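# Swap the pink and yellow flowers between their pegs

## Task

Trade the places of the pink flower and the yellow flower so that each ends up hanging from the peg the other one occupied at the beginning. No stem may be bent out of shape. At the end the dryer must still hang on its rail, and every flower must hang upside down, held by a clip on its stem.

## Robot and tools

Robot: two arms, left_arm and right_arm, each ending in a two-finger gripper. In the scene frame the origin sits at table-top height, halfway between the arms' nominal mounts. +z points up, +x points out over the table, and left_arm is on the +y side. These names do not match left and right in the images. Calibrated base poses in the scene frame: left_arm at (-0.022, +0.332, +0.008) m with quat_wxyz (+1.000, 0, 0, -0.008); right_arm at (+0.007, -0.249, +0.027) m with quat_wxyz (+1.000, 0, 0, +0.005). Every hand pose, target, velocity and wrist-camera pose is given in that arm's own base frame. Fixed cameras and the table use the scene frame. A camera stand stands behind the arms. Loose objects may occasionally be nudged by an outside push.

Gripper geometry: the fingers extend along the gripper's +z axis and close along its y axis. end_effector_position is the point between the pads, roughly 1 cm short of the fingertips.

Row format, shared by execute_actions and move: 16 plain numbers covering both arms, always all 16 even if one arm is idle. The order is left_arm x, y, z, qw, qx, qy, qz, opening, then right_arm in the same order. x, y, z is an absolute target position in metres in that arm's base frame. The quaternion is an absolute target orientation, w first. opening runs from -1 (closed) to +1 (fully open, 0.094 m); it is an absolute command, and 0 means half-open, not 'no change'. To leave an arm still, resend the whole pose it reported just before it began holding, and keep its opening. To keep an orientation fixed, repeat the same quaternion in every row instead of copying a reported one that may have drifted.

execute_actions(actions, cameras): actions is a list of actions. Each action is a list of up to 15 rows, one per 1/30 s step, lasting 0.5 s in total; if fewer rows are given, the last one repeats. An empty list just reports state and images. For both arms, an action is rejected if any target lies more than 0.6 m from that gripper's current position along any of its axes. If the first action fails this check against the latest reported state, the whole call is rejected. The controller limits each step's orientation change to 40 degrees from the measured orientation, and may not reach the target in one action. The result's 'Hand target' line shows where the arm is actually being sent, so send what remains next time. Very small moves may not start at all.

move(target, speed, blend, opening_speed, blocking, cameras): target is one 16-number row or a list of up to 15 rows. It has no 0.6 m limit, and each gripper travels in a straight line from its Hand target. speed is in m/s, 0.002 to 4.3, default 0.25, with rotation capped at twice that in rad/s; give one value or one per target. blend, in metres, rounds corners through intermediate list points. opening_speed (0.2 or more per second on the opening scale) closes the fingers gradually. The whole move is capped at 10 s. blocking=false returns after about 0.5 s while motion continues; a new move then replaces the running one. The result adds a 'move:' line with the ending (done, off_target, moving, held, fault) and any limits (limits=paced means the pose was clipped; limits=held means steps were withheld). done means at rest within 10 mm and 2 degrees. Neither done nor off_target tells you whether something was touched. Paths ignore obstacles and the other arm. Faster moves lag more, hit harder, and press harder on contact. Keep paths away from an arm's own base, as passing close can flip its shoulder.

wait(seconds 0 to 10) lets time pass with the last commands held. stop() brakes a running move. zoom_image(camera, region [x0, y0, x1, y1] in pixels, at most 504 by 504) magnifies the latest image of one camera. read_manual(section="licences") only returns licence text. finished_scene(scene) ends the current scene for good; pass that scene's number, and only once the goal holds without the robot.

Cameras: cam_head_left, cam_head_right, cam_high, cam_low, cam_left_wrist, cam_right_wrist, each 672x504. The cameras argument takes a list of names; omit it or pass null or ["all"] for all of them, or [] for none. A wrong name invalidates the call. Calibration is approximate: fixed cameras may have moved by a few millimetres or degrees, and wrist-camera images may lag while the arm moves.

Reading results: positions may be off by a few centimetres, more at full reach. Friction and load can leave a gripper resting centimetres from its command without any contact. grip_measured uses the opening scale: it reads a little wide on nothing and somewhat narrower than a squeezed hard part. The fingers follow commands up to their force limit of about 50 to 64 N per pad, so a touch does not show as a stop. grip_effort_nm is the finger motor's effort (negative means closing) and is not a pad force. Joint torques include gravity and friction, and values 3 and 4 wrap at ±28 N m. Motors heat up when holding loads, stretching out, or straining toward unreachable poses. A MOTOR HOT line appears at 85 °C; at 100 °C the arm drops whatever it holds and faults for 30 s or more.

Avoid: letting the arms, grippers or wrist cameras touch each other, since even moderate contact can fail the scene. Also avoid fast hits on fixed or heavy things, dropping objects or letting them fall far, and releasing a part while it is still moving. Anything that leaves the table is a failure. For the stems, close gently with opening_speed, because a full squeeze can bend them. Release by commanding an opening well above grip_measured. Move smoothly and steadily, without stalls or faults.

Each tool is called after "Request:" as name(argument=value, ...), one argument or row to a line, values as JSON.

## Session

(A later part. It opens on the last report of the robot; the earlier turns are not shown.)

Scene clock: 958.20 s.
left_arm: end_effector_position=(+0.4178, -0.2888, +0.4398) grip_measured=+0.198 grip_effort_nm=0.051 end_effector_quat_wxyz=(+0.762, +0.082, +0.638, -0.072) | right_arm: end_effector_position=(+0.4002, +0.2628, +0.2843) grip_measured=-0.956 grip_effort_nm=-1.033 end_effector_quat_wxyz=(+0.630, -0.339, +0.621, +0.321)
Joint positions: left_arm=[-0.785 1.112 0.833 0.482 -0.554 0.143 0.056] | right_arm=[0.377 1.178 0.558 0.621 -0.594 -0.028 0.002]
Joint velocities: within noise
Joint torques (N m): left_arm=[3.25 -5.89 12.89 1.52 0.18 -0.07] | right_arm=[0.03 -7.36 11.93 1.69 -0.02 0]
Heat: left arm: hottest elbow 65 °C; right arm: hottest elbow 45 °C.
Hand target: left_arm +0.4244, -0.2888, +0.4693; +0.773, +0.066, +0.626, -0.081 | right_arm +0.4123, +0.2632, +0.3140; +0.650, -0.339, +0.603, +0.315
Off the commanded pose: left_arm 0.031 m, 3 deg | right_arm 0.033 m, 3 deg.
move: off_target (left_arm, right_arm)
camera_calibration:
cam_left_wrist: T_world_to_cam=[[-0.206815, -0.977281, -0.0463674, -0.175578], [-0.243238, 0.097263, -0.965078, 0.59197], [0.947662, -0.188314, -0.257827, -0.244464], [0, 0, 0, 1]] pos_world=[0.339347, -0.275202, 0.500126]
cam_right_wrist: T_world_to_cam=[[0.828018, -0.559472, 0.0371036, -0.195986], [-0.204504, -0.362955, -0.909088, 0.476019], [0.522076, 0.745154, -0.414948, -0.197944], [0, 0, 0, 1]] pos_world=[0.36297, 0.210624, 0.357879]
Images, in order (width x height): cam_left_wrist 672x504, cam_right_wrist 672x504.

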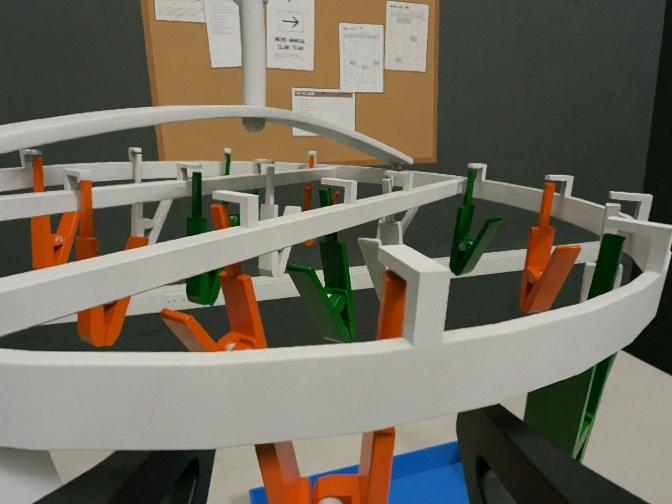

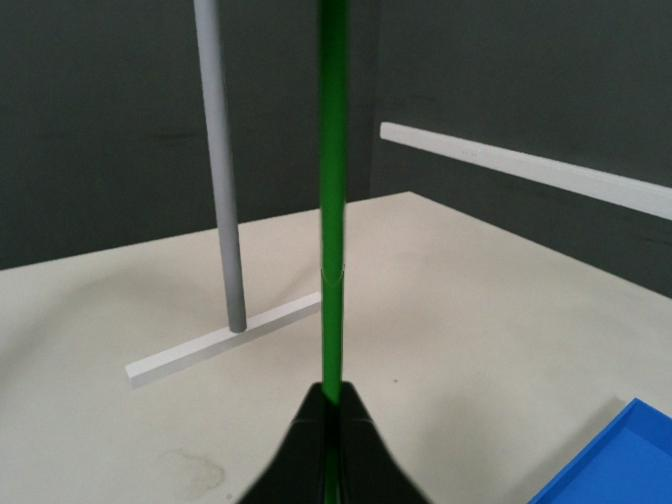

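Request:
move(
  target=[
    [0.33,-0.268,0.470,0.773,0.066,0.626,-0.081,0.2,0.414,0.264,0.314,0.650,-0.339,0.603,0.315,-1],
  ],
  speed=0.1,
  cameras=["cam_right_wrist","cam_left_wrist"],
)

Scene clock: 961.27 s.
left_arm: end_effector_position=(+0.3343, -0.2677, +0.4667) grip_measured=+0.198 grip_effort_nm=0.051 end_effector_quat_wxyz=(+0.772, +0.061, +0.627, -0.082) | right_arm: end_effector_position=(+0.4005, +0.2629, +0.2924) grip_measured=-0.956 grip_effort_nm=-1.028 end_effector_quat_wxyz=(+0.636, -0.339, +0.615, +0.321)
Joint positions: left_arm=[-0.947 0.896 0.744 0.432 -0.724 0.18 0.056] | right_arm=[0.377 1.169 0.566 0.62 -0.594 -0.028 0.002]
Joint velocities: within noise
Joint torques (N m): left_arm=[1.79 -4.42 8.98 1.39 0.07 0.19] | right_arm=[-0.32 -6.3 11.58 1.66 -0.01 0]
Heat: left arm: hottest elbow 65 °C; right arm: hottest elbow 45 °C.
Hand target: left_arm +0.3300, -0.2680, +0.4700; +0.773, +0.066, +0.626, -0.081 | right_arm +0.4128, +0.2634, +0.3140; +0.650, -0.339, +0.603, +0.315
Off the commanded pose: left_arm 0.005 m, 1 deg | right_arm 0.026 m, 2 deg.
move: off_target (right_arm)
camera_calibration:
cam_left_wrist: T_world_to_cam=[[-0.195377, -0.980718, -0.0045515, -0.195218], [-0.219568, 0.0482643, -0.974403, 0.578876], [0.955833, -0.189377, -0.224764, -0.172939], [0, 0, 0, 1]] pos_world=[0.254262, -0.252143, 0.5243]
cam_right_wrist: T_world_to_cam=[[0.827594, -0.559408, 0.0463688, -0.198996], [-0.190454, -0.357543, -0.91427, 0.477885], [0.528029, 0.747814, -0.402442, -0.201628], [0, 0, 0, 1]] pos_world=[0.362168, 0.210324, 0.364999]
Images, in order (width x height): cam_left_wrist 672x504, cam_right_wrist 672x504.

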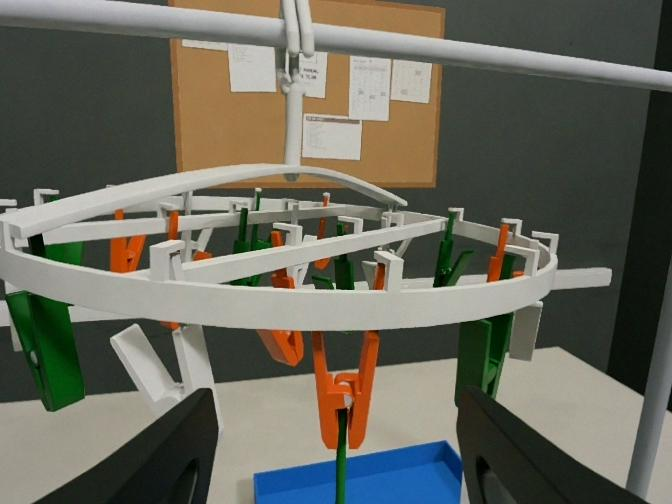

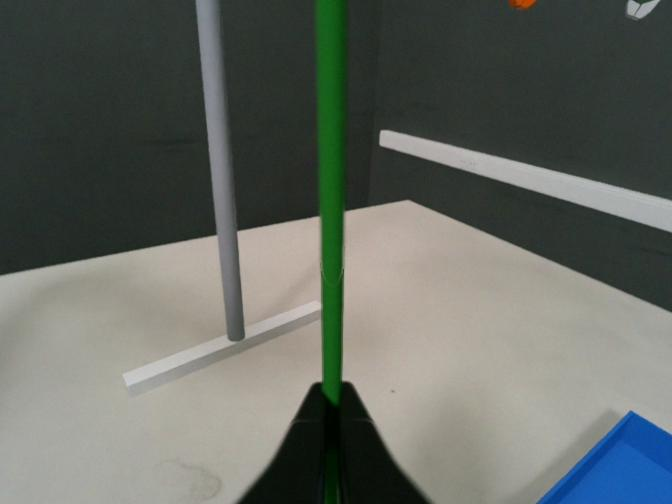

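Request:
zoom_image(
  camera="cam_left_wrist",
  region=[277, 320, 417, 504],
)

Scaled by 2.739 from the camera's 672x504 image, which has a finer 960x720 frame.

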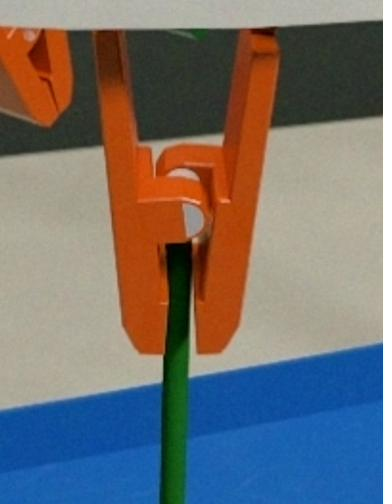

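Request:
move(
  target=[
    [0.33,-0.268,0.470,0.773,0.066,0.626,-0.081,0.2,0.413,0.264,0.312,0.650,-0.339,0.603,0.315,-0.5],
    [0.33,-0.268,0.470,0.773,0.066,0.626,-0.081,0.2,0.372,0.201,0.310,0.645,-0.337,0.608,0.317,-0.4],
    [0.33,-0.268,0.470,0.773,0.066,0.626,-0.081,0.2,0.320,0.120,0.290,0.627,-0.338,0.614,0.338,-0.4],
  ],
  speed=0.08,
  opening_speed=0.6,
)

Scene clock: 973.97 s.
left_arm: end_effector_position=(+0.3343, -0.2676, +0.4667) grip_measured=+0.198 grip_effort_nm=0.051 end_effector_quat_wxyz=(+0.772, +0.062, +0.627, -0.081) | right_arm: end_effector_position=(+0.3224, +0.1228, +0.2960) grip_measured=-0.401 grip_effort_nm=0.071 end_effector_quat_wxyz=(+0.633, -0.349, +0.606, +0.332)
Joint positions: left_arm=[-0.947 0.896 0.744 0.432 -0.724 0.181 0.056] | right_arm=[-0.103 0.816 0.37 0.497 -1.108 0.007 0.028]
Joint velocities: within noise
Joint torques (N m): left_arm=[1.85 -4.48 8.99 1.39 0.06 0.17] | right_arm=[-0.15 -1.44 7.46 1.33 -0.08 0.19]
Heat: left arm: hottest elbow 63 °C; right arm: hottest elbow 47 °C.
Hand target: left_arm +0.3300, -0.2680, +0.4700; +0.773, +0.066, +0.626, -0.081 | right_arm +0.3201, +0.1202, +0.2900; +0.627, -0.338, +0.614, +0.338
Off the commanded pose: left_arm 0.005 m, 1 deg | right_arm 0.007 m, 2 deg.
move: done
camera_calibration:
cam_left_wrist: T_world_to_cam=[[-0.194801, -0.980827, -0.00562471, -0.19483], [-0.2194, 0.0491627, -0.974395, 0.579055], [0.95599, -0.188579, -0.224771, -0.172775], [0, 0, 0, 1]] pos_world=[0.254263, -0.252144, 0.524299]
cam_right_wrist: T_world_to_cam=[[0.84606, -0.530948, 0.0477181, -0.222735], [-0.172623, -0.357559, -0.917798, 0.411609], [0.504365, 0.768275, -0.39417, -0.0514883], [0, 0, 0, 1]] pos_world=[0.285469, 0.0684707, 0.368107]

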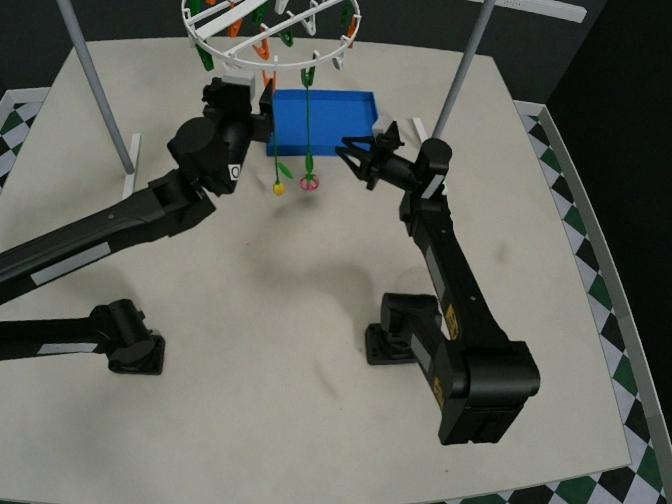

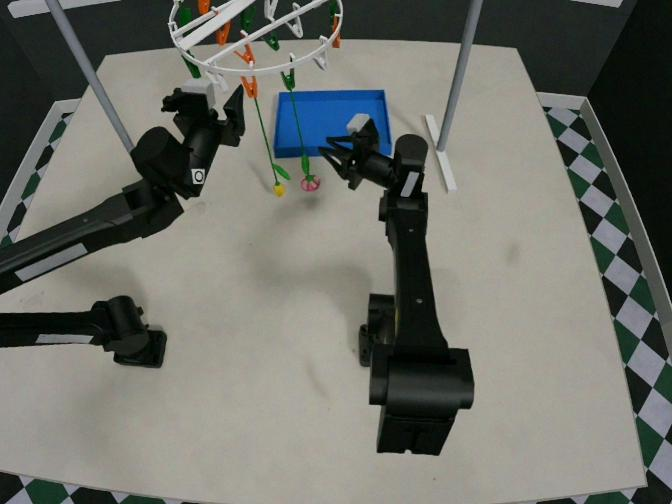

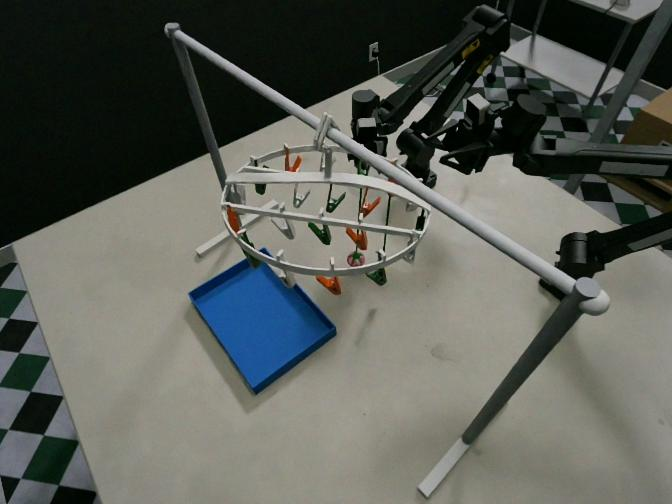

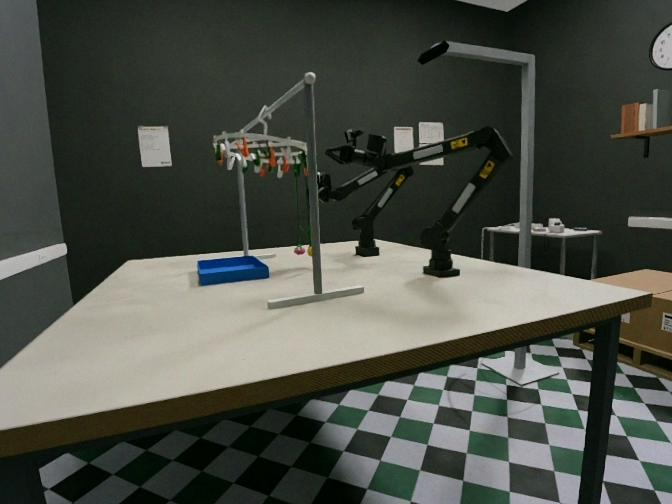

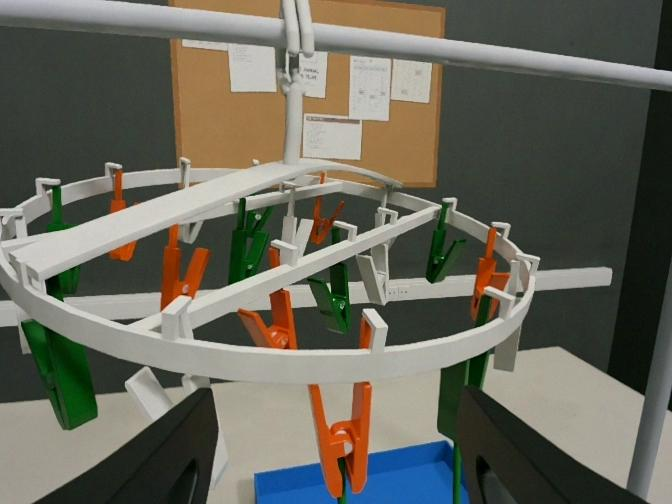

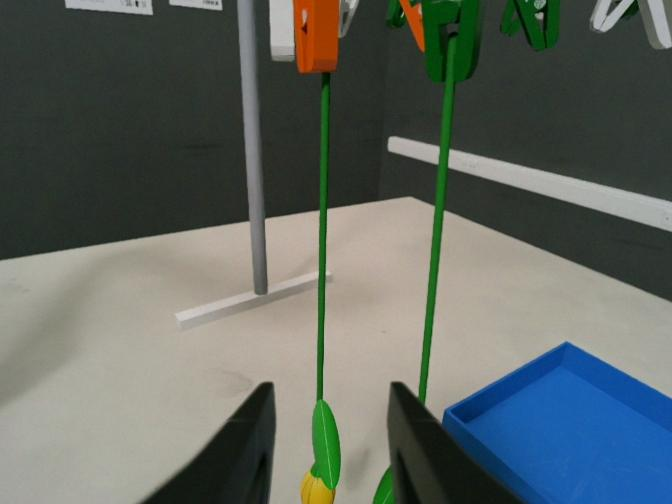

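Request:
move(
  target=[
    [0.325,-0.337,0.480,0.773,0.066,0.626,-0.081,0.1,0.320,0.120,0.290,0.627,-0.338,0.614,0.338,-0.4],
    [0.370,-0.340,0.475,0.773,0.066,0.626,-0.081,0.1,0.320,0.120,0.290,0.627,-0.338,0.614,0.338,-0.4],
  ],
  speed=0.1,
  cameras=["cam_left_wrist"],
)

Scene clock: 986.87 s.
left_arm: end_effector_position=(+0.3628, -0.3360, +0.4430) grip_measured=+0.102 grip_effort_nm=-0.115 end_effector_quat_wxyz=(+0.760, +0.090, +0.641, -0.063) | right_arm: end_effector_position=(+0.3224, +0.1228, +0.2960) grip_measured=-0.401 grip_effort_nm=0.071 end_effector_quat_wxyz=(+0.633, -0.349, +0.606, +0.333)
Joint positions: left_arm=[-0.989 1.114 0.844 0.495 -0.753 0.212 0.052] | right_arm=[-0.103 0.815 0.37 0.496 -1.108 0.007 0.028]
Joint velocities: within noise
Joint torques (N m): left_arm=[3.14 -5.36 12.83 2.52 0.22 -0.08] | right_arm=[-0.32 -1.73 7.43 1.29 -0.06 0.19]
Heat: left arm: hottest elbow 62 °C; right arm: hottest elbow 46 °C.
Hand target: left_arm +0.3684, -0.3385, +0.4742; +0.773, +0.066, +0.626, -0.081 | right_arm +0.3201, +0.1201, +0.2901; +0.628, -0.338, +0.614, +0.338
Off the commanded pose: left_arm 0.033 m, 4 deg | right_arm 0.007 m, 2 deg.
move: off_target (left_arm)
camera_calibration:
cam_left_wrist: T_world_to_cam=[[-0.204646, -0.976447, -0.0683499, -0.223665], [-0.247902, 0.119254, -0.961417, 0.59378], [0.946924, -0.179806, -0.266468, -0.193489], [0, 0, 0, 1]] pos_world=[0.284646, -0.323998, 0.504024]
Images, in order (width x height): cam_left_wrist 672x504.

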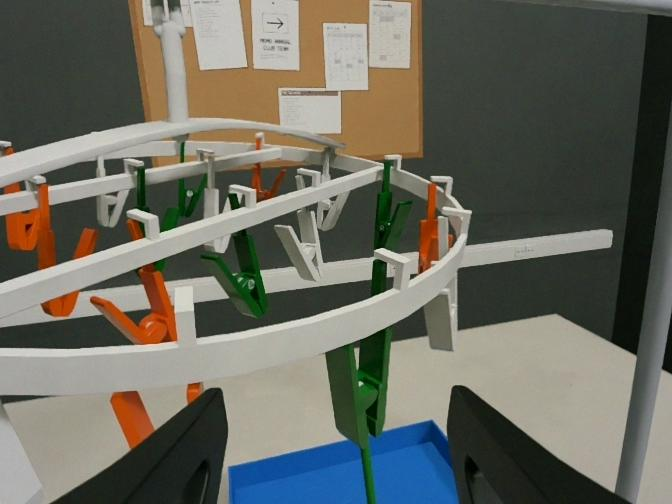

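Request:
move(
  target=[
    [0.400,-0.353,0.478,0.773,0.066,0.626,-0.081,0.1,0.320,0.120,0.290,0.627,-0.338,0.614,0.338,-0.4],
    [0.425,-0.357,0.472,0.773,0.066,0.626,-0.081,0.1,0.320,0.120,0.290,0.627,-0.338,0.614,0.338,-0.4],
  ],
  speed=0.06,
  cameras=["cam_left_wrist"],
)

Scene clock: 991.77 s.
left_arm: end_effector_position=(+0.4157, -0.3538, +0.4406) grip_measured=+0.102 grip_effort_nm=-0.120 end_effector_quat_wxyz=(+0.758, +0.090, +0.642, -0.065) | right_arm: end_effector_position=(+0.3224, +0.1228, +0.2960) grip_measured=-0.401 grip_effort_nm=0.071 end_effector_quat_wxyz=(+0.633, -0.349, +0.606, +0.333)
Joint positions: left_arm=[-0.903 1.242 0.943 0.503 -0.668 0.18 0.052] | right_arm=[-0.103 0.815 0.37 0.496 -1.108 0.007 0.028]
Joint velocities: within noise
Joint torques (N m): left_arm=[3.25 -7 12.78 2.66 0.2 -0.05] | right_arm=[-0.32 -1.49 7.46 1.31 -0.06 0.19]
Heat: left arm: hottest elbow 62 °C; right arm: hottest elbow 46 °C.
Hand target: left_arm +0.4232, -0.3556, +0.4713; +0.773, +0.066, +0.626, -0.081 | right_arm +0.3201, +0.1201, +0.2900; +0.628, -0.338, +0.614, +0.338
Off the commanded pose: left_arm 0.033 m, 4 deg | right_arm 0.007 m, 2 deg.
move: off_target (left_arm)
camera_calibration:
cam_left_wrist: T_world_to_cam=[[-0.206955, -0.976199, -0.0648543, -0.230875], [-0.252299, 0.1173, -0.960513, 0.607435], [0.945259, -0.18242, -0.27057, -0.245931], [0, 0, 0, 1]] pos_world=[0.337943, -0.341495, 0.501935]
Images, in order (width x height): cam_left_wrist 672x504.

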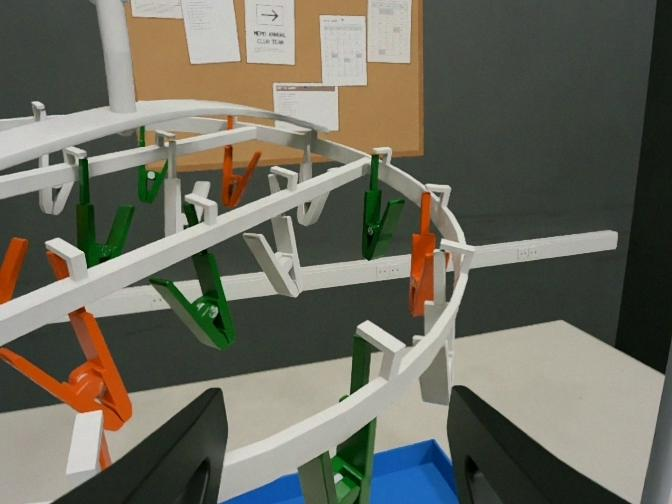

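Request:
move(
  target=[
    [0.422,-0.320,0.470,0.773,0.066,0.626,-0.081,0.1,0.320,0.120,0.290,0.627,-0.338,0.614,0.338,-0.4],
    [0.415,-0.290,0.468,0.773,0.066,0.626,-0.081,0.1,0.320,0.120,0.290,0.627,-0.338,0.614,0.338,-0.4],
  ],
  speed=0.04,
  cameras=["cam_left_wrist","cam_high","cam_right_wrist"],
)

Scene clock: 996.00 s.
left_arm: end_effector_position=(+0.4151, -0.2968, +0.4626) grip_measured=+0.102 grip_effort_nm=-0.120 end_effector_quat_wxyz=(+0.772, +0.073, +0.627, -0.079) | right_arm: end_effector_position=(+0.3224, +0.1228, +0.2960) grip_measured=-0.401 grip_effort_nm=0.076 end_effector_quat_wxyz=(+0.633, -0.348, +0.606, +0.333)
Joint positions: left_arm=[-0.807 1.117 0.876 0.486 -0.576 0.149 0.052] | right_arm=[-0.103 0.815 0.37 0.496 -1.108 0.008 0.028]
Joint velocities: within noise
Joint torques (N m): left_arm=[3.37 -7.53 8.9 1.48 0.23 -0.05] | right_arm=[-0.21 -1.55 7.45 1.35 -0.06 0.18]
Heat: left arm: hottest elbow 64 °C; right arm: hottest elbow 46 °C.
Hand target: left_arm +0.4149, -0.2901, +0.4680; +0.773, +0.066, +0.626, -0.081 | right_arm +0.3201, +0.1201, +0.2900; +0.627, -0.338, +0.614, +0.338
Off the commanded pose: left_arm 0.009 m, 1 deg | right_arm 0.007 m, 2 deg.
move: done
camera_calibration:
cam_left_wrist: T_world_to_cam=[[-0.204785, -0.978459, -0.0260872, -0.193436], [-0.21767, 0.0715093, -0.973399, 0.599642], [0.954297, -0.19366, -0.227625, -0.255944], [0, 0, 0, 1]] pos_world=[0.335158, -0.281715, 0.520385]
cam_right_wrist: T_world_to_cam=[[0.846098, -0.530954, 0.046957, -0.222519], [-0.173307, -0.357336, -0.917756, 0.411737], [0.504066, 0.768374, -0.39436, -0.0512634], [0, 0, 0, 1]] pos_world=[0.285469, 0.0683707, 0.368106]
Images, in order (width x height): cam_high 672x504, cam_left_wrist 672x504, cam_right_wrist 672x504.

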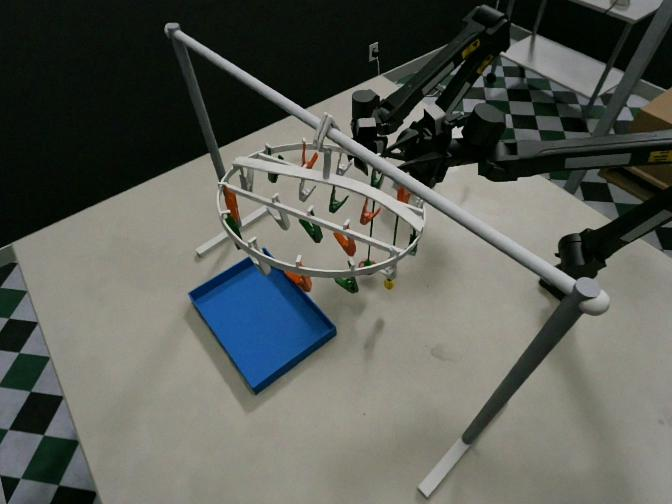

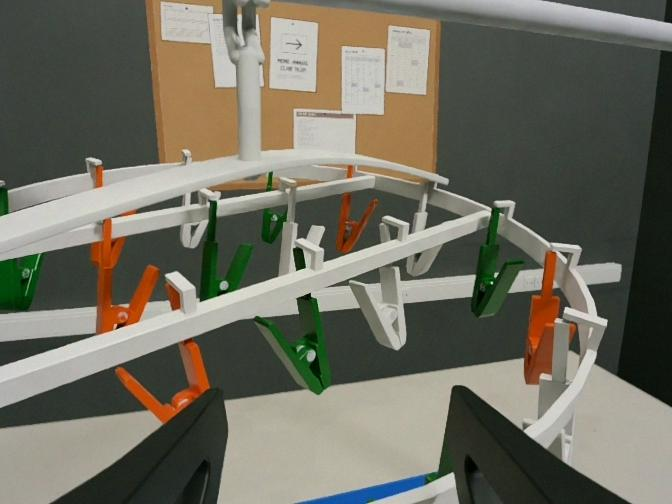

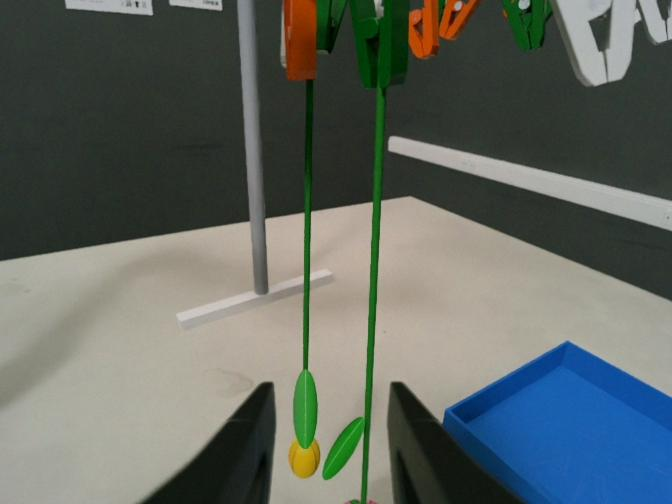

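Request:
move(
  target=[
    [0.415,-0.288,0.438,0.773,0.066,0.626,-0.081,0.1,0.320,0.120,0.290,0.627,-0.338,0.614,0.338,-0.4],
  ],
  speed=0.04,
  cameras=["cam_left_wrist"],
)

Scene clock: 999.10 s.
left_arm: end_effector_position=(+0.4114, -0.2915, +0.4354) grip_measured=+0.102 grip_effort_nm=-0.115 end_effector_quat_wxyz=(+0.769, +0.076, +0.630, -0.077) | right_arm: end_effector_position=(+0.3224, +0.1228, +0.2960) grip_measured=-0.401 grip_effort_nm=0.076 end_effector_quat_wxyz=(+0.633, -0.348, +0.606, +0.333)
Joint positions: left_arm=[-0.803 1.117 0.808 0.542 -0.571 0.148 0.052] | right_arm=[-0.103 0.815 0.37 0.496 -1.108 0.008 0.028]
Joint velocities: within noise
Joint torques (N m): left_arm=[3.31 -5.95 8.73 2.65 0.21 -0.07] | right_arm=[-0.21 -1.55 7.45 1.32 -0.05 0.19]
Heat: left arm: hottest elbow 64 °C; right arm: hottest elbow 46 °C.
Hand target: left_arm +0.4148, -0.2880, +0.4379; +0.773, +0.066, +0.626, -0.081 | right_arm +0.3201, +0.1201, +0.2900; +0.627, -0.338, +0.614, +0.338
Off the commanded pose: left_arm 0.006 m, 1 deg | right_arm 0.007 m, 2 deg.
move: done
camera_calibration:
cam_left_wrist: T_world_to_cam=[[-0.206298, -0.977969, -0.0318965, -0.186476], [-0.224801, 0.0790959, -0.971189, 0.576185], [0.952316, -0.193184, -0.236165, -0.252959], [0, 0, 0, 1]] pos_world=[0.331954, -0.276809, 0.493897]
Images, in order (width x height): cam_left_wrist 672x504.

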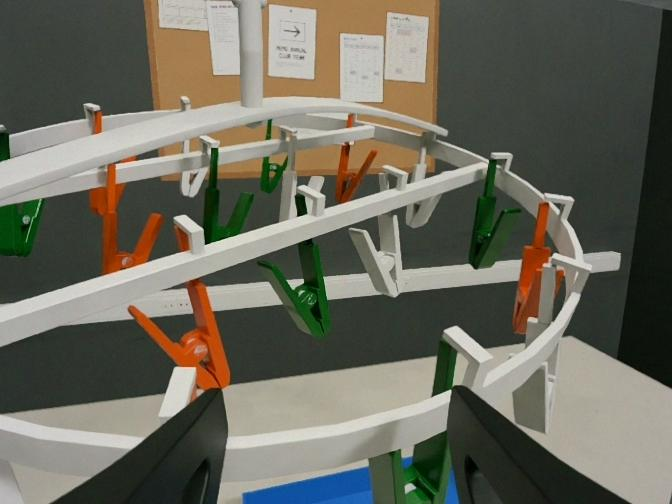

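Request:
execute_actions(
  actions=[],
  cameras=["cam_right_wrist"],
)

Request:
zoom_image(
  camera="cam_right_wrist",
  region=[330, 270, 430, 345],
)

Scene clock: 1004.63 s.
left_arm: end_effector_position=(+0.4115, -0.2914, +0.4355) grip_measured=+0.102 grip_effort_nm=-0.115 end_effector_quat_wxyz=(+0.769, +0.075, +0.630, -0.077) | right_arm: end_effector_position=(+0.3224, +0.1228, +0.2960) grip_measured=-0.401 grip_effort_nm=0.071 end_effector_quat_wxyz=(+0.633, -0.348, +0.606, +0.333)
Joint positions: left_arm=[-0.803 1.117 0.808 0.542 -0.571 0.147 0.052] | right_arm=[-0.103 0.815 0.37 0.496 -1.108 0.008 0.028]
Joint velocities: within noise
Joint torques (N m): left_arm=[3.37 -5.89 8.73 2.66 0.2 -0.07] | right_arm=[-0.32 -1.55 7.43 1.36 -0.07 0.18]
Heat: left arm: hottest elbow 64 °C; right arm: hottest elbow 45 °C.
Hand target: left_arm +0.4149, -0.2879, +0.4380; +0.773, +0.066, +0.626, -0.081 | right_arm +0.3201, +0.1201, +0.2900; +0.627, -0.338, +0.614, +0.338
Tool commands: left_gripper/opening=+0.1 right_gripper/opening=-0.4
Off the commanded pose: left_arm 0.005 m, 1 deg | right_arm 0.007 m, 2 deg.
camera_calibration:
cam_right_wrist: T_world_to_cam=[[0.846098, -0.530954, 0.046957, -0.222519], [-0.173307, -0.357336, -0.917756, 0.411737], [0.504066, 0.768374, -0.39436, -0.0512634], [0, 0, 0, 1]] pos_world=[0.285469, 0.0683707, 0.368106]
Images, in order (width x height): cam_right_wrist 672x504.

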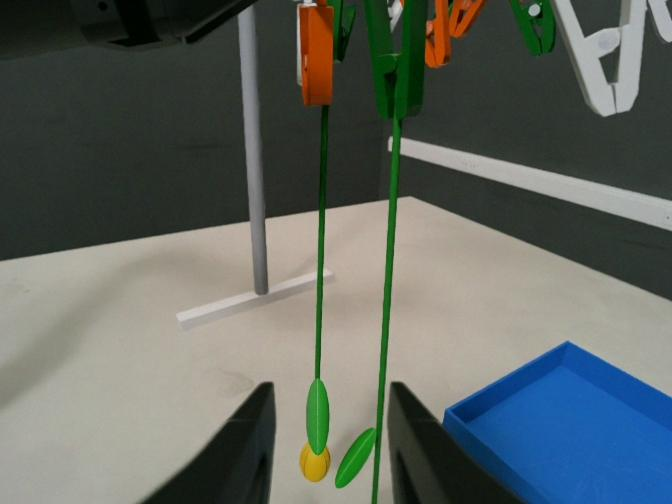

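Scaled by 5.040 from the camera's 672x504 image, which has a finer 960x720 frame.

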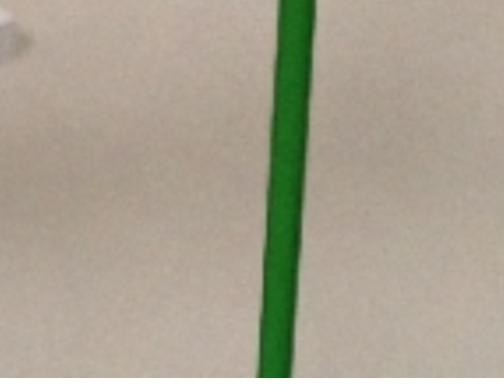

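Request:
move(
  target=[
    [0.415,-0.288,0.438,0.773,0.066,0.626,-0.081,0.1,0.355,0.115,0.285,0.633,-0.338,0.611,0.333,-0.2],
    [0.415,-0.288,0.438,0.773,0.066,0.626,-0.081,0.1,0.392,0.172,0.285,0.633,-0.338,0.611,0.333,-0.2],
  ],
  speed=0.08,
  cameras=["cam_right_wrist"],
)

Scene clock: 1012.60 s.
left_arm: end_effector_position=(+0.4115, -0.2914, +0.4355) grip_measured=+0.102 grip_effort_nm=-0.115 end_effector_quat_wxyz=(+0.769, +0.075, +0.630, -0.077) | right_arm: end_effector_position=(+0.3783, +0.1665, +0.2609) grip_measured=-0.202 grip_effort_nm=0.076 end_effector_quat_wxyz=(+0.617, -0.328, +0.630, +0.338)
Joint positions: left_arm=[-0.803 1.117 0.808 0.542 -0.571 0.147 0.052] | right_arm=[0.079 1.087 0.43 0.64 -0.902 0.008 0.038]
Joint velocities: within noise
Joint torques (N m): left_arm=[3.31 -5.89 8.73 2.67 0.2 -0.07] | right_arm=[1.32 -3.49 11.41 2.44 0.06 0.06]
Heat: left arm: hottest elbow 64 °C; right arm: hottest elbow 45 °C.
Hand target: left_arm +0.4149, -0.2880, +0.4380; +0.773, +0.066, +0.626, -0.081 | right_arm +0.3903, +0.1713, +0.2848; +0.633, -0.338, +0.611, +0.333
Off the commanded pose: left_arm 0.005 m, 1 deg | right_arm 0.028 m, 3 deg.
move: off_target (right_arm)
camera_calibration:
cam_right_wrist: T_world_to_cam=[[0.834194, -0.551338, -0.0121164, -0.221696], [-0.243339, -0.348287, -0.905252, 0.426562], [0.49488, 0.758105, -0.424701, -0.113837], [0, 0, 0, 1]] pos_world=[0.345072, 0.112637, 0.335114]
Images, in order (width x height): cam_right_wrist 672x504.

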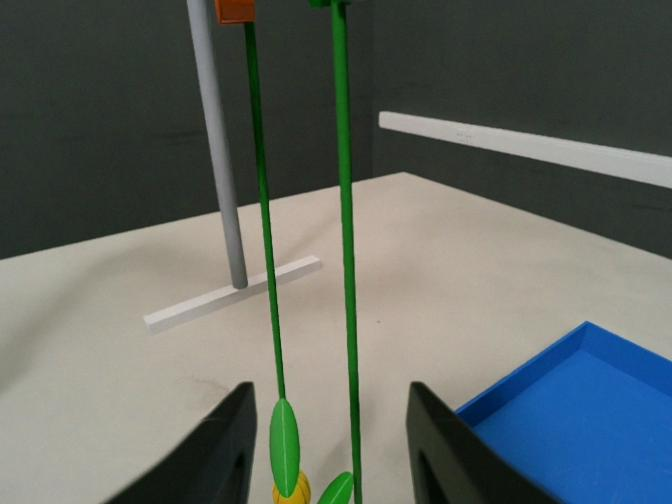

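Request:
move(
  target=[
    [0.415,-0.288,0.438,0.773,0.066,0.626,-0.081,0.1,0.429,0.224,0.288,0.642,-0.338,0.604,0.326,-0.2],
  ],
  speed=0.06,
  cameras=["cam_right_wrist"],
)

Request:
zoom_image(
  camera="cam_right_wrist",
  region=[212, 330, 452, 504],
)

Scene clock: 1018.63 s.
left_arm: end_effector_position=(+0.4115, -0.2914, +0.4355) grip_measured=+0.102 grip_effort_nm=-0.110 end_effector_quat_wxyz=(+0.769, +0.075, +0.630, -0.077) | right_arm: end_effector_position=(+0.4155, +0.2162, +0.2651) grip_measured=-0.201 grip_effort_nm=0.081 end_effector_quat_wxyz=(+0.624, -0.328, +0.626, +0.333)
Joint positions: left_arm=[-0.803 1.117 0.808 0.542 -0.571 0.147 0.052] | right_arm=[0.226 1.227 0.531 0.697 -0.746 0.008 0.038]
Joint velocities: within noise
Joint torques (N m): left_arm=[3.25 -5.89 8.75 2.67 0.2 -0.07] | right_arm=[1.44 -6.01 11.22 2.52 0.07 -0.08]
Heat: left arm: hottest elbow 64 °C; right arm: hottest elbow 46 °C.
Hand target: left_arm +0.4149, -0.2880, +0.4380; +0.773, +0.066, +0.626, -0.081 | right_arm +0.4274, +0.2233, +0.2880; +0.643, -0.338, +0.605, +0.326
Off the commanded pose: left_arm 0.005 m, 1 deg | right_arm 0.028 m, 4 deg.
move: off_target (right_arm)
camera_calibration:
cam_right_wrist: T_world_to_cam=[[0.828986, -0.559267, 0.00161551, -0.225002], [-0.230807, -0.344747, -0.909878, 0.451998], [0.509422, 0.753903, -0.414873, -0.175932], [0, 0, 0, 1]] pos_world=[0.380471, 0.162624, 0.338637]
Images, in order (width x height): cam_right_wrist 672x504.

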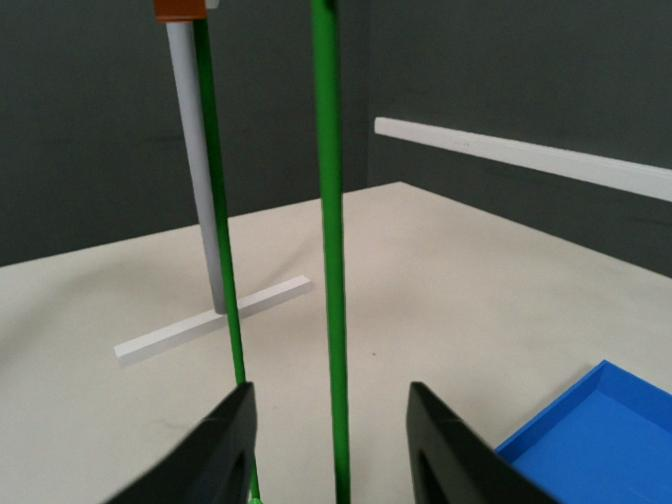

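Scaled by 2.100 from the camera's 672x504 image, which has a finer 960x720 frame.

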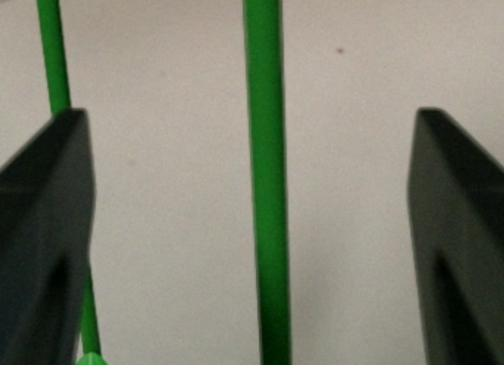

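Request:
move(
  target=[
    [0.415,-0.288,0.438,0.773,0.066,0.626,-0.081,0.1,0.437,0.231,0.288,0.642,-0.338,0.604,0.326,-0.2],
  ],
  speed=0.06,
  cameras=["cam_right_wrist"],
)

Scene clock: 1021.33 s.
left_arm: end_effector_position=(+0.4115, -0.2914, +0.4355) grip_measured=+0.102 grip_effort_nm=-0.115 end_effector_quat_wxyz=(+0.769, +0.075, +0.630, -0.077) | right_arm: end_effector_position=(+0.4238, +0.2228, +0.2655) grip_measured=-0.201 grip_effort_nm=0.076 end_effector_quat_wxyz=(+0.624, -0.328, +0.626, +0.332)
Joint positions: left_arm=[-0.803 1.117 0.808 0.542 -0.571 0.147 0.052] | right_arm=[0.24 1.255 0.555 0.701 -0.731 0.008 0.038]
Joint velocities: within noise
Joint torques (N m): left_arm=[3.31 -5.89 8.75 2.67 0.2 -0.07] | right_arm=[1.26 -6.48 11.26 2.47 0.07 -0.08]
Heat: left arm: hottest elbow 64 °C; right arm: hottest elbow 46 °C.
Hand target: left_arm +0.4149, -0.2880, +0.4380; +0.773, +0.066, +0.626, -0.081 | right_arm +0.4355, +0.2303, +0.2880; +0.643, -0.338, +0.605, +0.326
Off the commanded pose: left_arm 0.005 m, 1 deg | right_arm 0.027 m, 4 deg.
move: off_target (right_arm)
camera_calibration:
cam_right_wrist: T_world_to_cam=[[0.828577, -0.559873, 0.00155403, -0.227883], [-0.231114, -0.344559, -0.909871, 0.45658], [0.509948, 0.753539, -0.414888, -0.184981], [0, 0, 0, 1]] pos_world=[0.388671, 0.169123, 0.339037]
Images, in order (width x height): cam_right_wrist 672x504.

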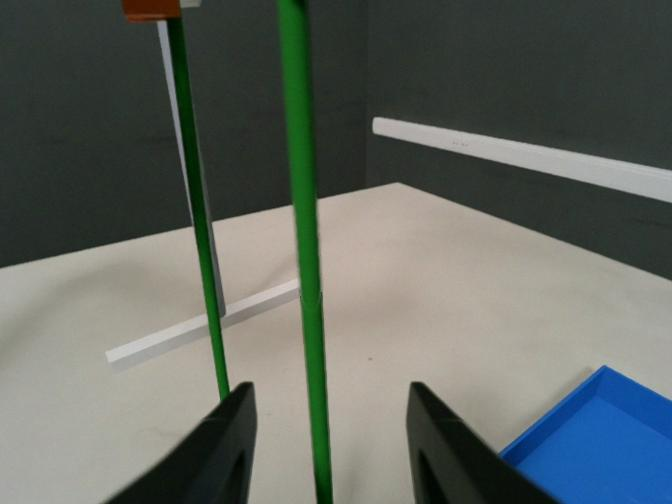

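Request:
move(
  target=[
    [0.415,-0.288,0.438,0.773,0.066,0.626,-0.081,0.1,0.433,0.233,0.288,0.642,-0.338,0.604,0.326,-0.2],
    [0.415,-0.288,0.438,0.773,0.066,0.626,-0.081,0.1,0.433,0.233,0.288,0.642,-0.338,0.604,0.326,-1],
  ],
  speed=0.06,
  opening_speed=0.6,
  cameras=["cam_right_wrist","cam_left_wrist"],
)

Scene clock: 1026.83 s.
left_arm: end_effector_position=(+0.4116, -0.2913, +0.4355) grip_measured=+0.102 grip_effort_nm=-0.115 end_effector_quat_wxyz=(+0.769, +0.075, +0.630, -0.077) | right_arm: end_effector_position=(+0.4231, +0.2257, +0.2658) grip_measured=-0.945 grip_effort_nm=-0.945 end_effector_quat_wxyz=(+0.625, -0.328, +0.626, +0.332)
Joint positions: left_arm=[-0.802 1.117 0.808 0.542 -0.571 0.147 0.052] | right_arm=[0.249 1.255 0.555 0.702 -0.723 0.007 0.003]
Joint velocities: within noise
Joint torques (N m): left_arm=[3.31 -5.95 8.73 2.67 0.2 -0.07] | right_arm=[1.55 -7.41 10.74 2.41 0.05 -0.1]
Heat: left arm: hottest elbow 64 °C; right arm: hottest elbow 48 °C.
Hand target: left_arm +0.4150, -0.2879, +0.4380; +0.773, +0.066, +0.626, -0.081 | right_arm +0.4318, +0.2324, +0.2881; +0.643, -0.338, +0.605, +0.326
Off the commanded pose: left_arm 0.005 m, 1 deg | right_arm 0.025 m, 3 deg.
move: off_target (right_arm); target 2's new opening was sent with right_arm's hand 0.025 m and 3 deg from that target
camera_calibration:
cam_left_wrist: T_world_to_cam=[[-0.206084, -0.978044, -0.0309843, -0.186681], [-0.224629, 0.0781025, -0.971309, 0.576031], [0.952403, -0.193211, -0.235792, -0.253289], [0, 0, 0, 1]] pos_world=[0.332154, -0.27651, 0.493997]
cam_right_wrist: T_world_to_cam=[[0.828817, -0.559513, 0.00269412, -0.226139], [-0.229654, -0.344573, -0.910235, 0.45723], [0.510217, 0.7538, -0.414083, -0.187055], [0, 0, 0, 1]] pos_world=[0.387871, 0.172024, 0.339339]
Images, in order (width x height): cam_left_wrist 672x504, cam_right_wrist 672x504.

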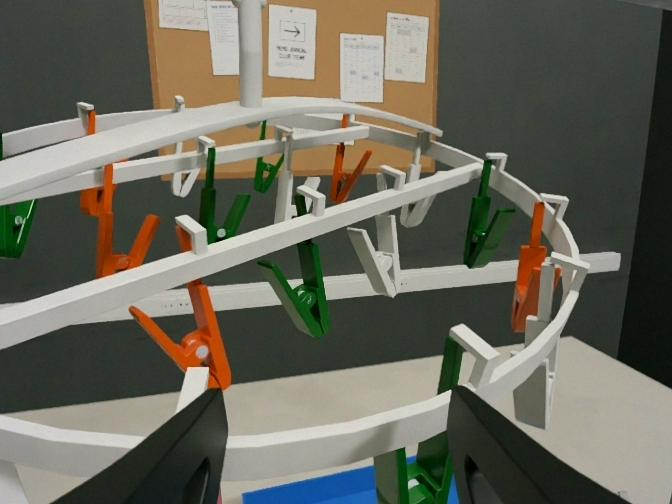

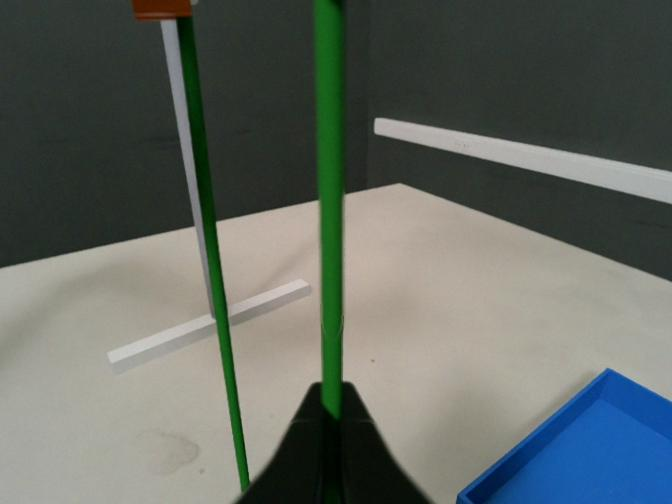

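Request:
move(
  target=[
    [0.420,-0.310,0.447,0.773,0.066,0.626,-0.081,0.1,0.433,0.233,0.288,0.642,-0.338,0.604,0.326,-1],
  ],
  speed=0.05,
  cameras=["cam_left_wrist"],
)

Scene clock: 1030.60 s.
left_arm: end_effector_position=(+0.4156, -0.3009, +0.4183) grip_measured=+0.102 grip_effort_nm=-0.120 end_effector_quat_wxyz=(+0.760, +0.079, +0.642, -0.068) | right_arm: end_effector_position=(+0.4235, +0.2254, +0.2658) grip_measured=-0.949 grip_effort_nm=-1.038 end_effector_quat_wxyz=(+0.625, -0.327, +0.626, +0.331)
Joint positions: left_arm=[-0.818 1.154 0.809 0.545 -0.597 0.147 0.052] | right_arm=[0.249 1.255 0.555 0.702 -0.72 0.007 0.002]
Joint velocities: within noise
Joint torques (N m): left_arm=[2.02 -5.71 12.46 2.36 0.01 0.04] | right_arm=[1.38 -7.53 10.73 2.43 -0.06 -0.08]
Heat: left arm: hottest elbow 64 °C; right arm: hottest elbow 48 °C.
Hand target: left_arm +0.4186, -0.3087, +0.4464; +0.773, +0.066, +0.626, -0.081 | right_arm +0.4318, +0.2324, +0.2881; +0.643, -0.338, +0.605, +0.326
Off the commanded pose: left_arm 0.030 m, 3 deg | right_arm 0.025 m, 3 deg.
move: off_target (left_arm, right_arm)
camera_calibration:
cam_left_wrist: T_world_to_cam=[[-0.196452, -0.979471, -0.0452029, -0.194234], [-0.251739, 0.0949399, -0.963127, 0.5739], [0.947646, -0.177829, -0.265223, -0.244009], [0, 0, 0, 1]] pos_world=[0.33755, -0.288124, 0.479242]
Images, in order (width x height): cam_left_wrist 672x504.

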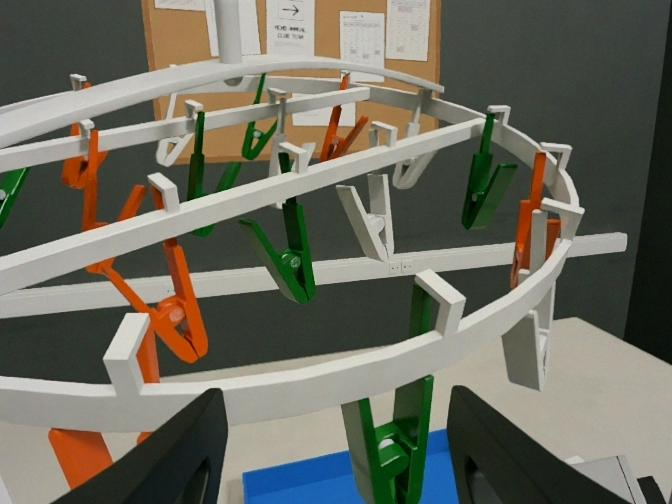

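Request:
move(
  target=[
    [0.425,-0.320,0.460,0.773,0.066,0.626,-0.081,0.1,0.433,0.233,0.288,0.642,-0.338,0.604,0.326,-1],
  ],
  speed=0.05,
  cameras=["cam_left_wrist"],
)

Scene clock: 1033.40 s.
left_arm: end_effector_position=(+0.4199, -0.3097, +0.4366) grip_measured=+0.102 grip_effort_nm=-0.115 end_effector_quat_wxyz=(+0.766, +0.072, +0.635, -0.073) | right_arm: end_effector_position=(+0.4235, +0.2254, +0.2658) grip_measured=-0.949 grip_effort_nm=-1.038 end_effector_quat_wxyz=(+0.625, -0.327, +0.626, +0.331)
Joint positions: left_arm=[-0.826 1.171 0.858 0.539 -0.605 0.147 0.052] | right_arm=[0.249 1.255 0.555 0.702 -0.72 0.007 0.002]
Joint velocities: within noise
Joint torques (N m): left_arm=[2.02 -6.07 12.64 1.44 0.03 0.08] | right_arm=[1.38 -7.36 10.73 2.4 -0.06 -0.08]
Heat: left arm: hottest elbow 65 °C; right arm: hottest elbow 48 °C.
Hand target: left_arm +0.4237, -0.3191, +0.4596; +0.773, +0.066, +0.626, -0.081 | right_arm +0.4318, +0.2324, +0.2881; +0.643, -0.338, +0.605, +0.326
Off the commanded pose: left_arm 0.026 m, 2 deg | right_arm 0.025 m, 3 deg.
move: off_target (left_arm, right_arm)
camera_calibration:
cam_left_wrist: T_world_to_cam=[[-0.196044, -0.980161, -0.029176, -0.208668], [-0.236337, 0.0761047, -0.968686, 0.583558], [0.951689, -0.183009, -0.246568, -0.256225], [0, 0, 0, 1]] pos_world=[0.340855, -0.295831, 0.496019]
Images, in order (width x height): cam_left_wrist 672x504.

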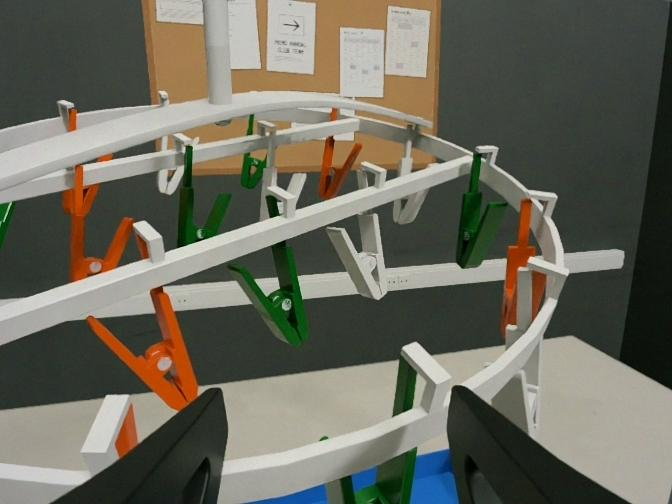

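Request:
move(
  target=[
    [0.427,-0.329,0.452,0.773,0.066,0.626,-0.081,0.1,0.433,0.233,0.288,0.642,-0.338,0.604,0.326,-1],
  ],
  speed=0.05,
  cameras=["cam_left_wrist"],
)

Scene clock: 1036.70 s.
left_arm: end_effector_position=(+0.4220, -0.3166, +0.4338) grip_measured=+0.102 grip_effort_nm=-0.115 end_effector_quat_wxyz=(+0.765, +0.071, +0.636, -0.072) | right_arm: end_effector_position=(+0.4236, +0.2254, +0.2657) grip_measured=-0.949 grip_effort_nm=-1.033 end_effector_quat_wxyz=(+0.625, -0.327, +0.627, +0.331)
Joint positions: left_arm=[-0.835 1.192 0.869 0.546 -0.617 0.147 0.052] | right_arm=[0.249 1.255 0.555 0.702 -0.72 0.007 0.002]
Joint velocities: within noise
Joint torques (N m): left_arm=[1.55 -5.42 11.97 2.32 0.05 0.11] | right_arm=[1.38 -7.41 10.69 2.44 -0.06 -0.08]
Heat: left arm: hottest elbow 66 °C; right arm: hottest elbow 49 °C.
Hand target: left_arm +0.4259, -0.3282, +0.4514; +0.773, +0.066, +0.626, -0.081 | right_arm +0.4318, +0.2325, +0.2880; +0.643, -0.338, +0.605, +0.326
Off the commanded pose: left_arm 0.023 m, 2 deg | right_arm 0.025 m, 4 deg.
move: off_target (left_arm, right_arm)
camera_calibration:
cam_left_wrist: T_world_to_cam=[[-0.19381, -0.98061, -0.0290005, -0.216226], [-0.240066, 0.076068, -0.967772, 0.582972], [0.951213, -0.180602, -0.250154, -0.257787], [0, 0, 0, 1]] pos_world=[0.343255, -0.302936, 0.493427]
Images, in order (width x height): cam_left_wrist 672x504.

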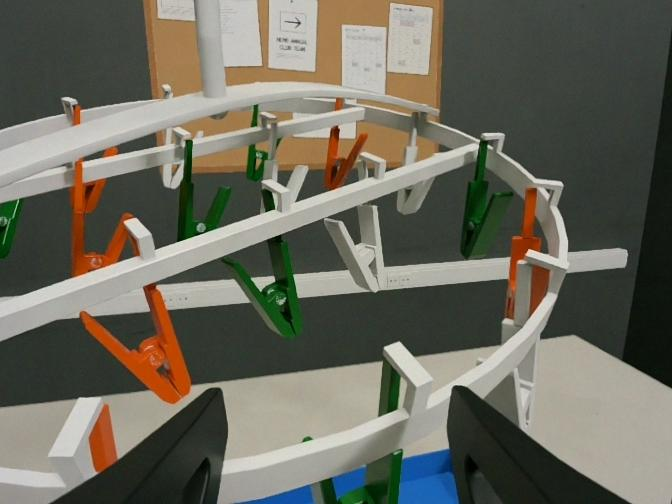

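Request:
move(
  target=[
    [0.432,-0.328,0.432,0.773,0.066,0.626,-0.081,0.1,0.433,0.233,0.288,0.642,-0.338,0.604,0.326,-1],
  ],
  speed=0.05,
  cameras=["cam_left_wrist","cam_high"],
)

Scene clock: 1044.33 s.
left_arm: end_effector_position=(+0.4252, -0.3214, +0.4331) grip_measured=+0.102 grip_effort_nm=-0.115 end_effector_quat_wxyz=(+0.773, +0.065, +0.626, -0.081) | right_arm: end_effector_position=(+0.4241, +0.2254, +0.2643) grip_measured=-0.949 grip_effort_nm=-1.043 end_effector_quat_wxyz=(+0.624, -0.326, +0.628, +0.331)
Joint positions: left_arm=[-0.835 1.219 0.869 0.605 -0.611 0.147 0.052] | right_arm=[0.249 1.258 0.555 0.702 -0.719 0.007 0.002]
Joint velocities: within noise
Joint torques (N m): left_arm=[2.73 -5.42 9.78 2.21 0.24 0.07] | right_arm=[1.44 -7.71 10.67 2.36 -0.09 -0.09]
Heat: left arm: hottest elbow 67 °C; right arm: hottest elbow 50 °C.
Hand target: left_arm +0.4318, -0.3279, +0.4317; +0.773, +0.066, +0.626, -0.081 | right_arm +0.4318, +0.2324, +0.2879; +0.643, -0.338, +0.605, +0.326
Off the commanded pose: left_arm 0.009 m, 0 deg | right_arm 0.026 m, 4 deg.
move: off_target (right_arm)
camera_calibration:
cam_left_wrist: T_world_to_cam=[[-0.199158, -0.979908, -0.0108288, -0.225731], [-0.217557, 0.0549857, -0.974498, 0.570093], [0.955513, -0.191723, -0.224136, -0.278478], [0, 0, 0, 1]] pos_world=[0.345161, -0.305933, 0.490692]
Images, in order (width x height): cam_high 672x504, cam_left_wrist 672x504.

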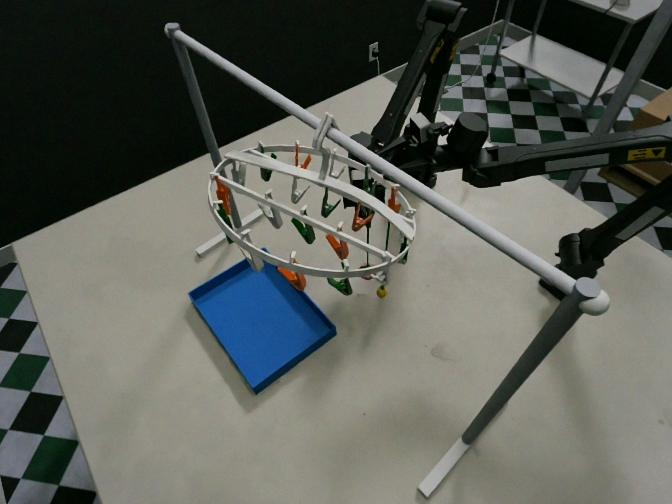

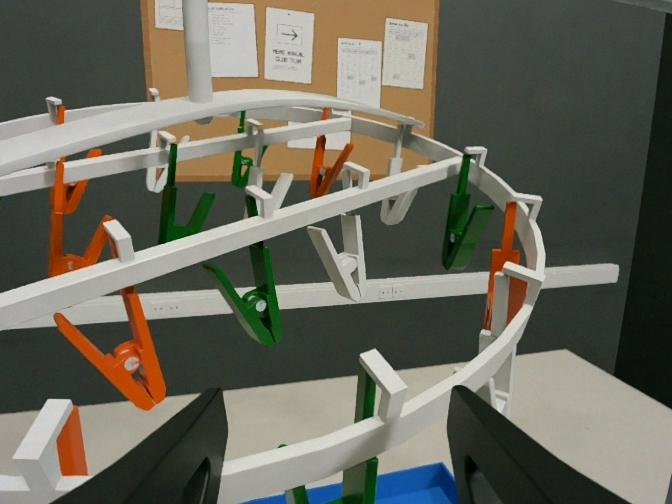

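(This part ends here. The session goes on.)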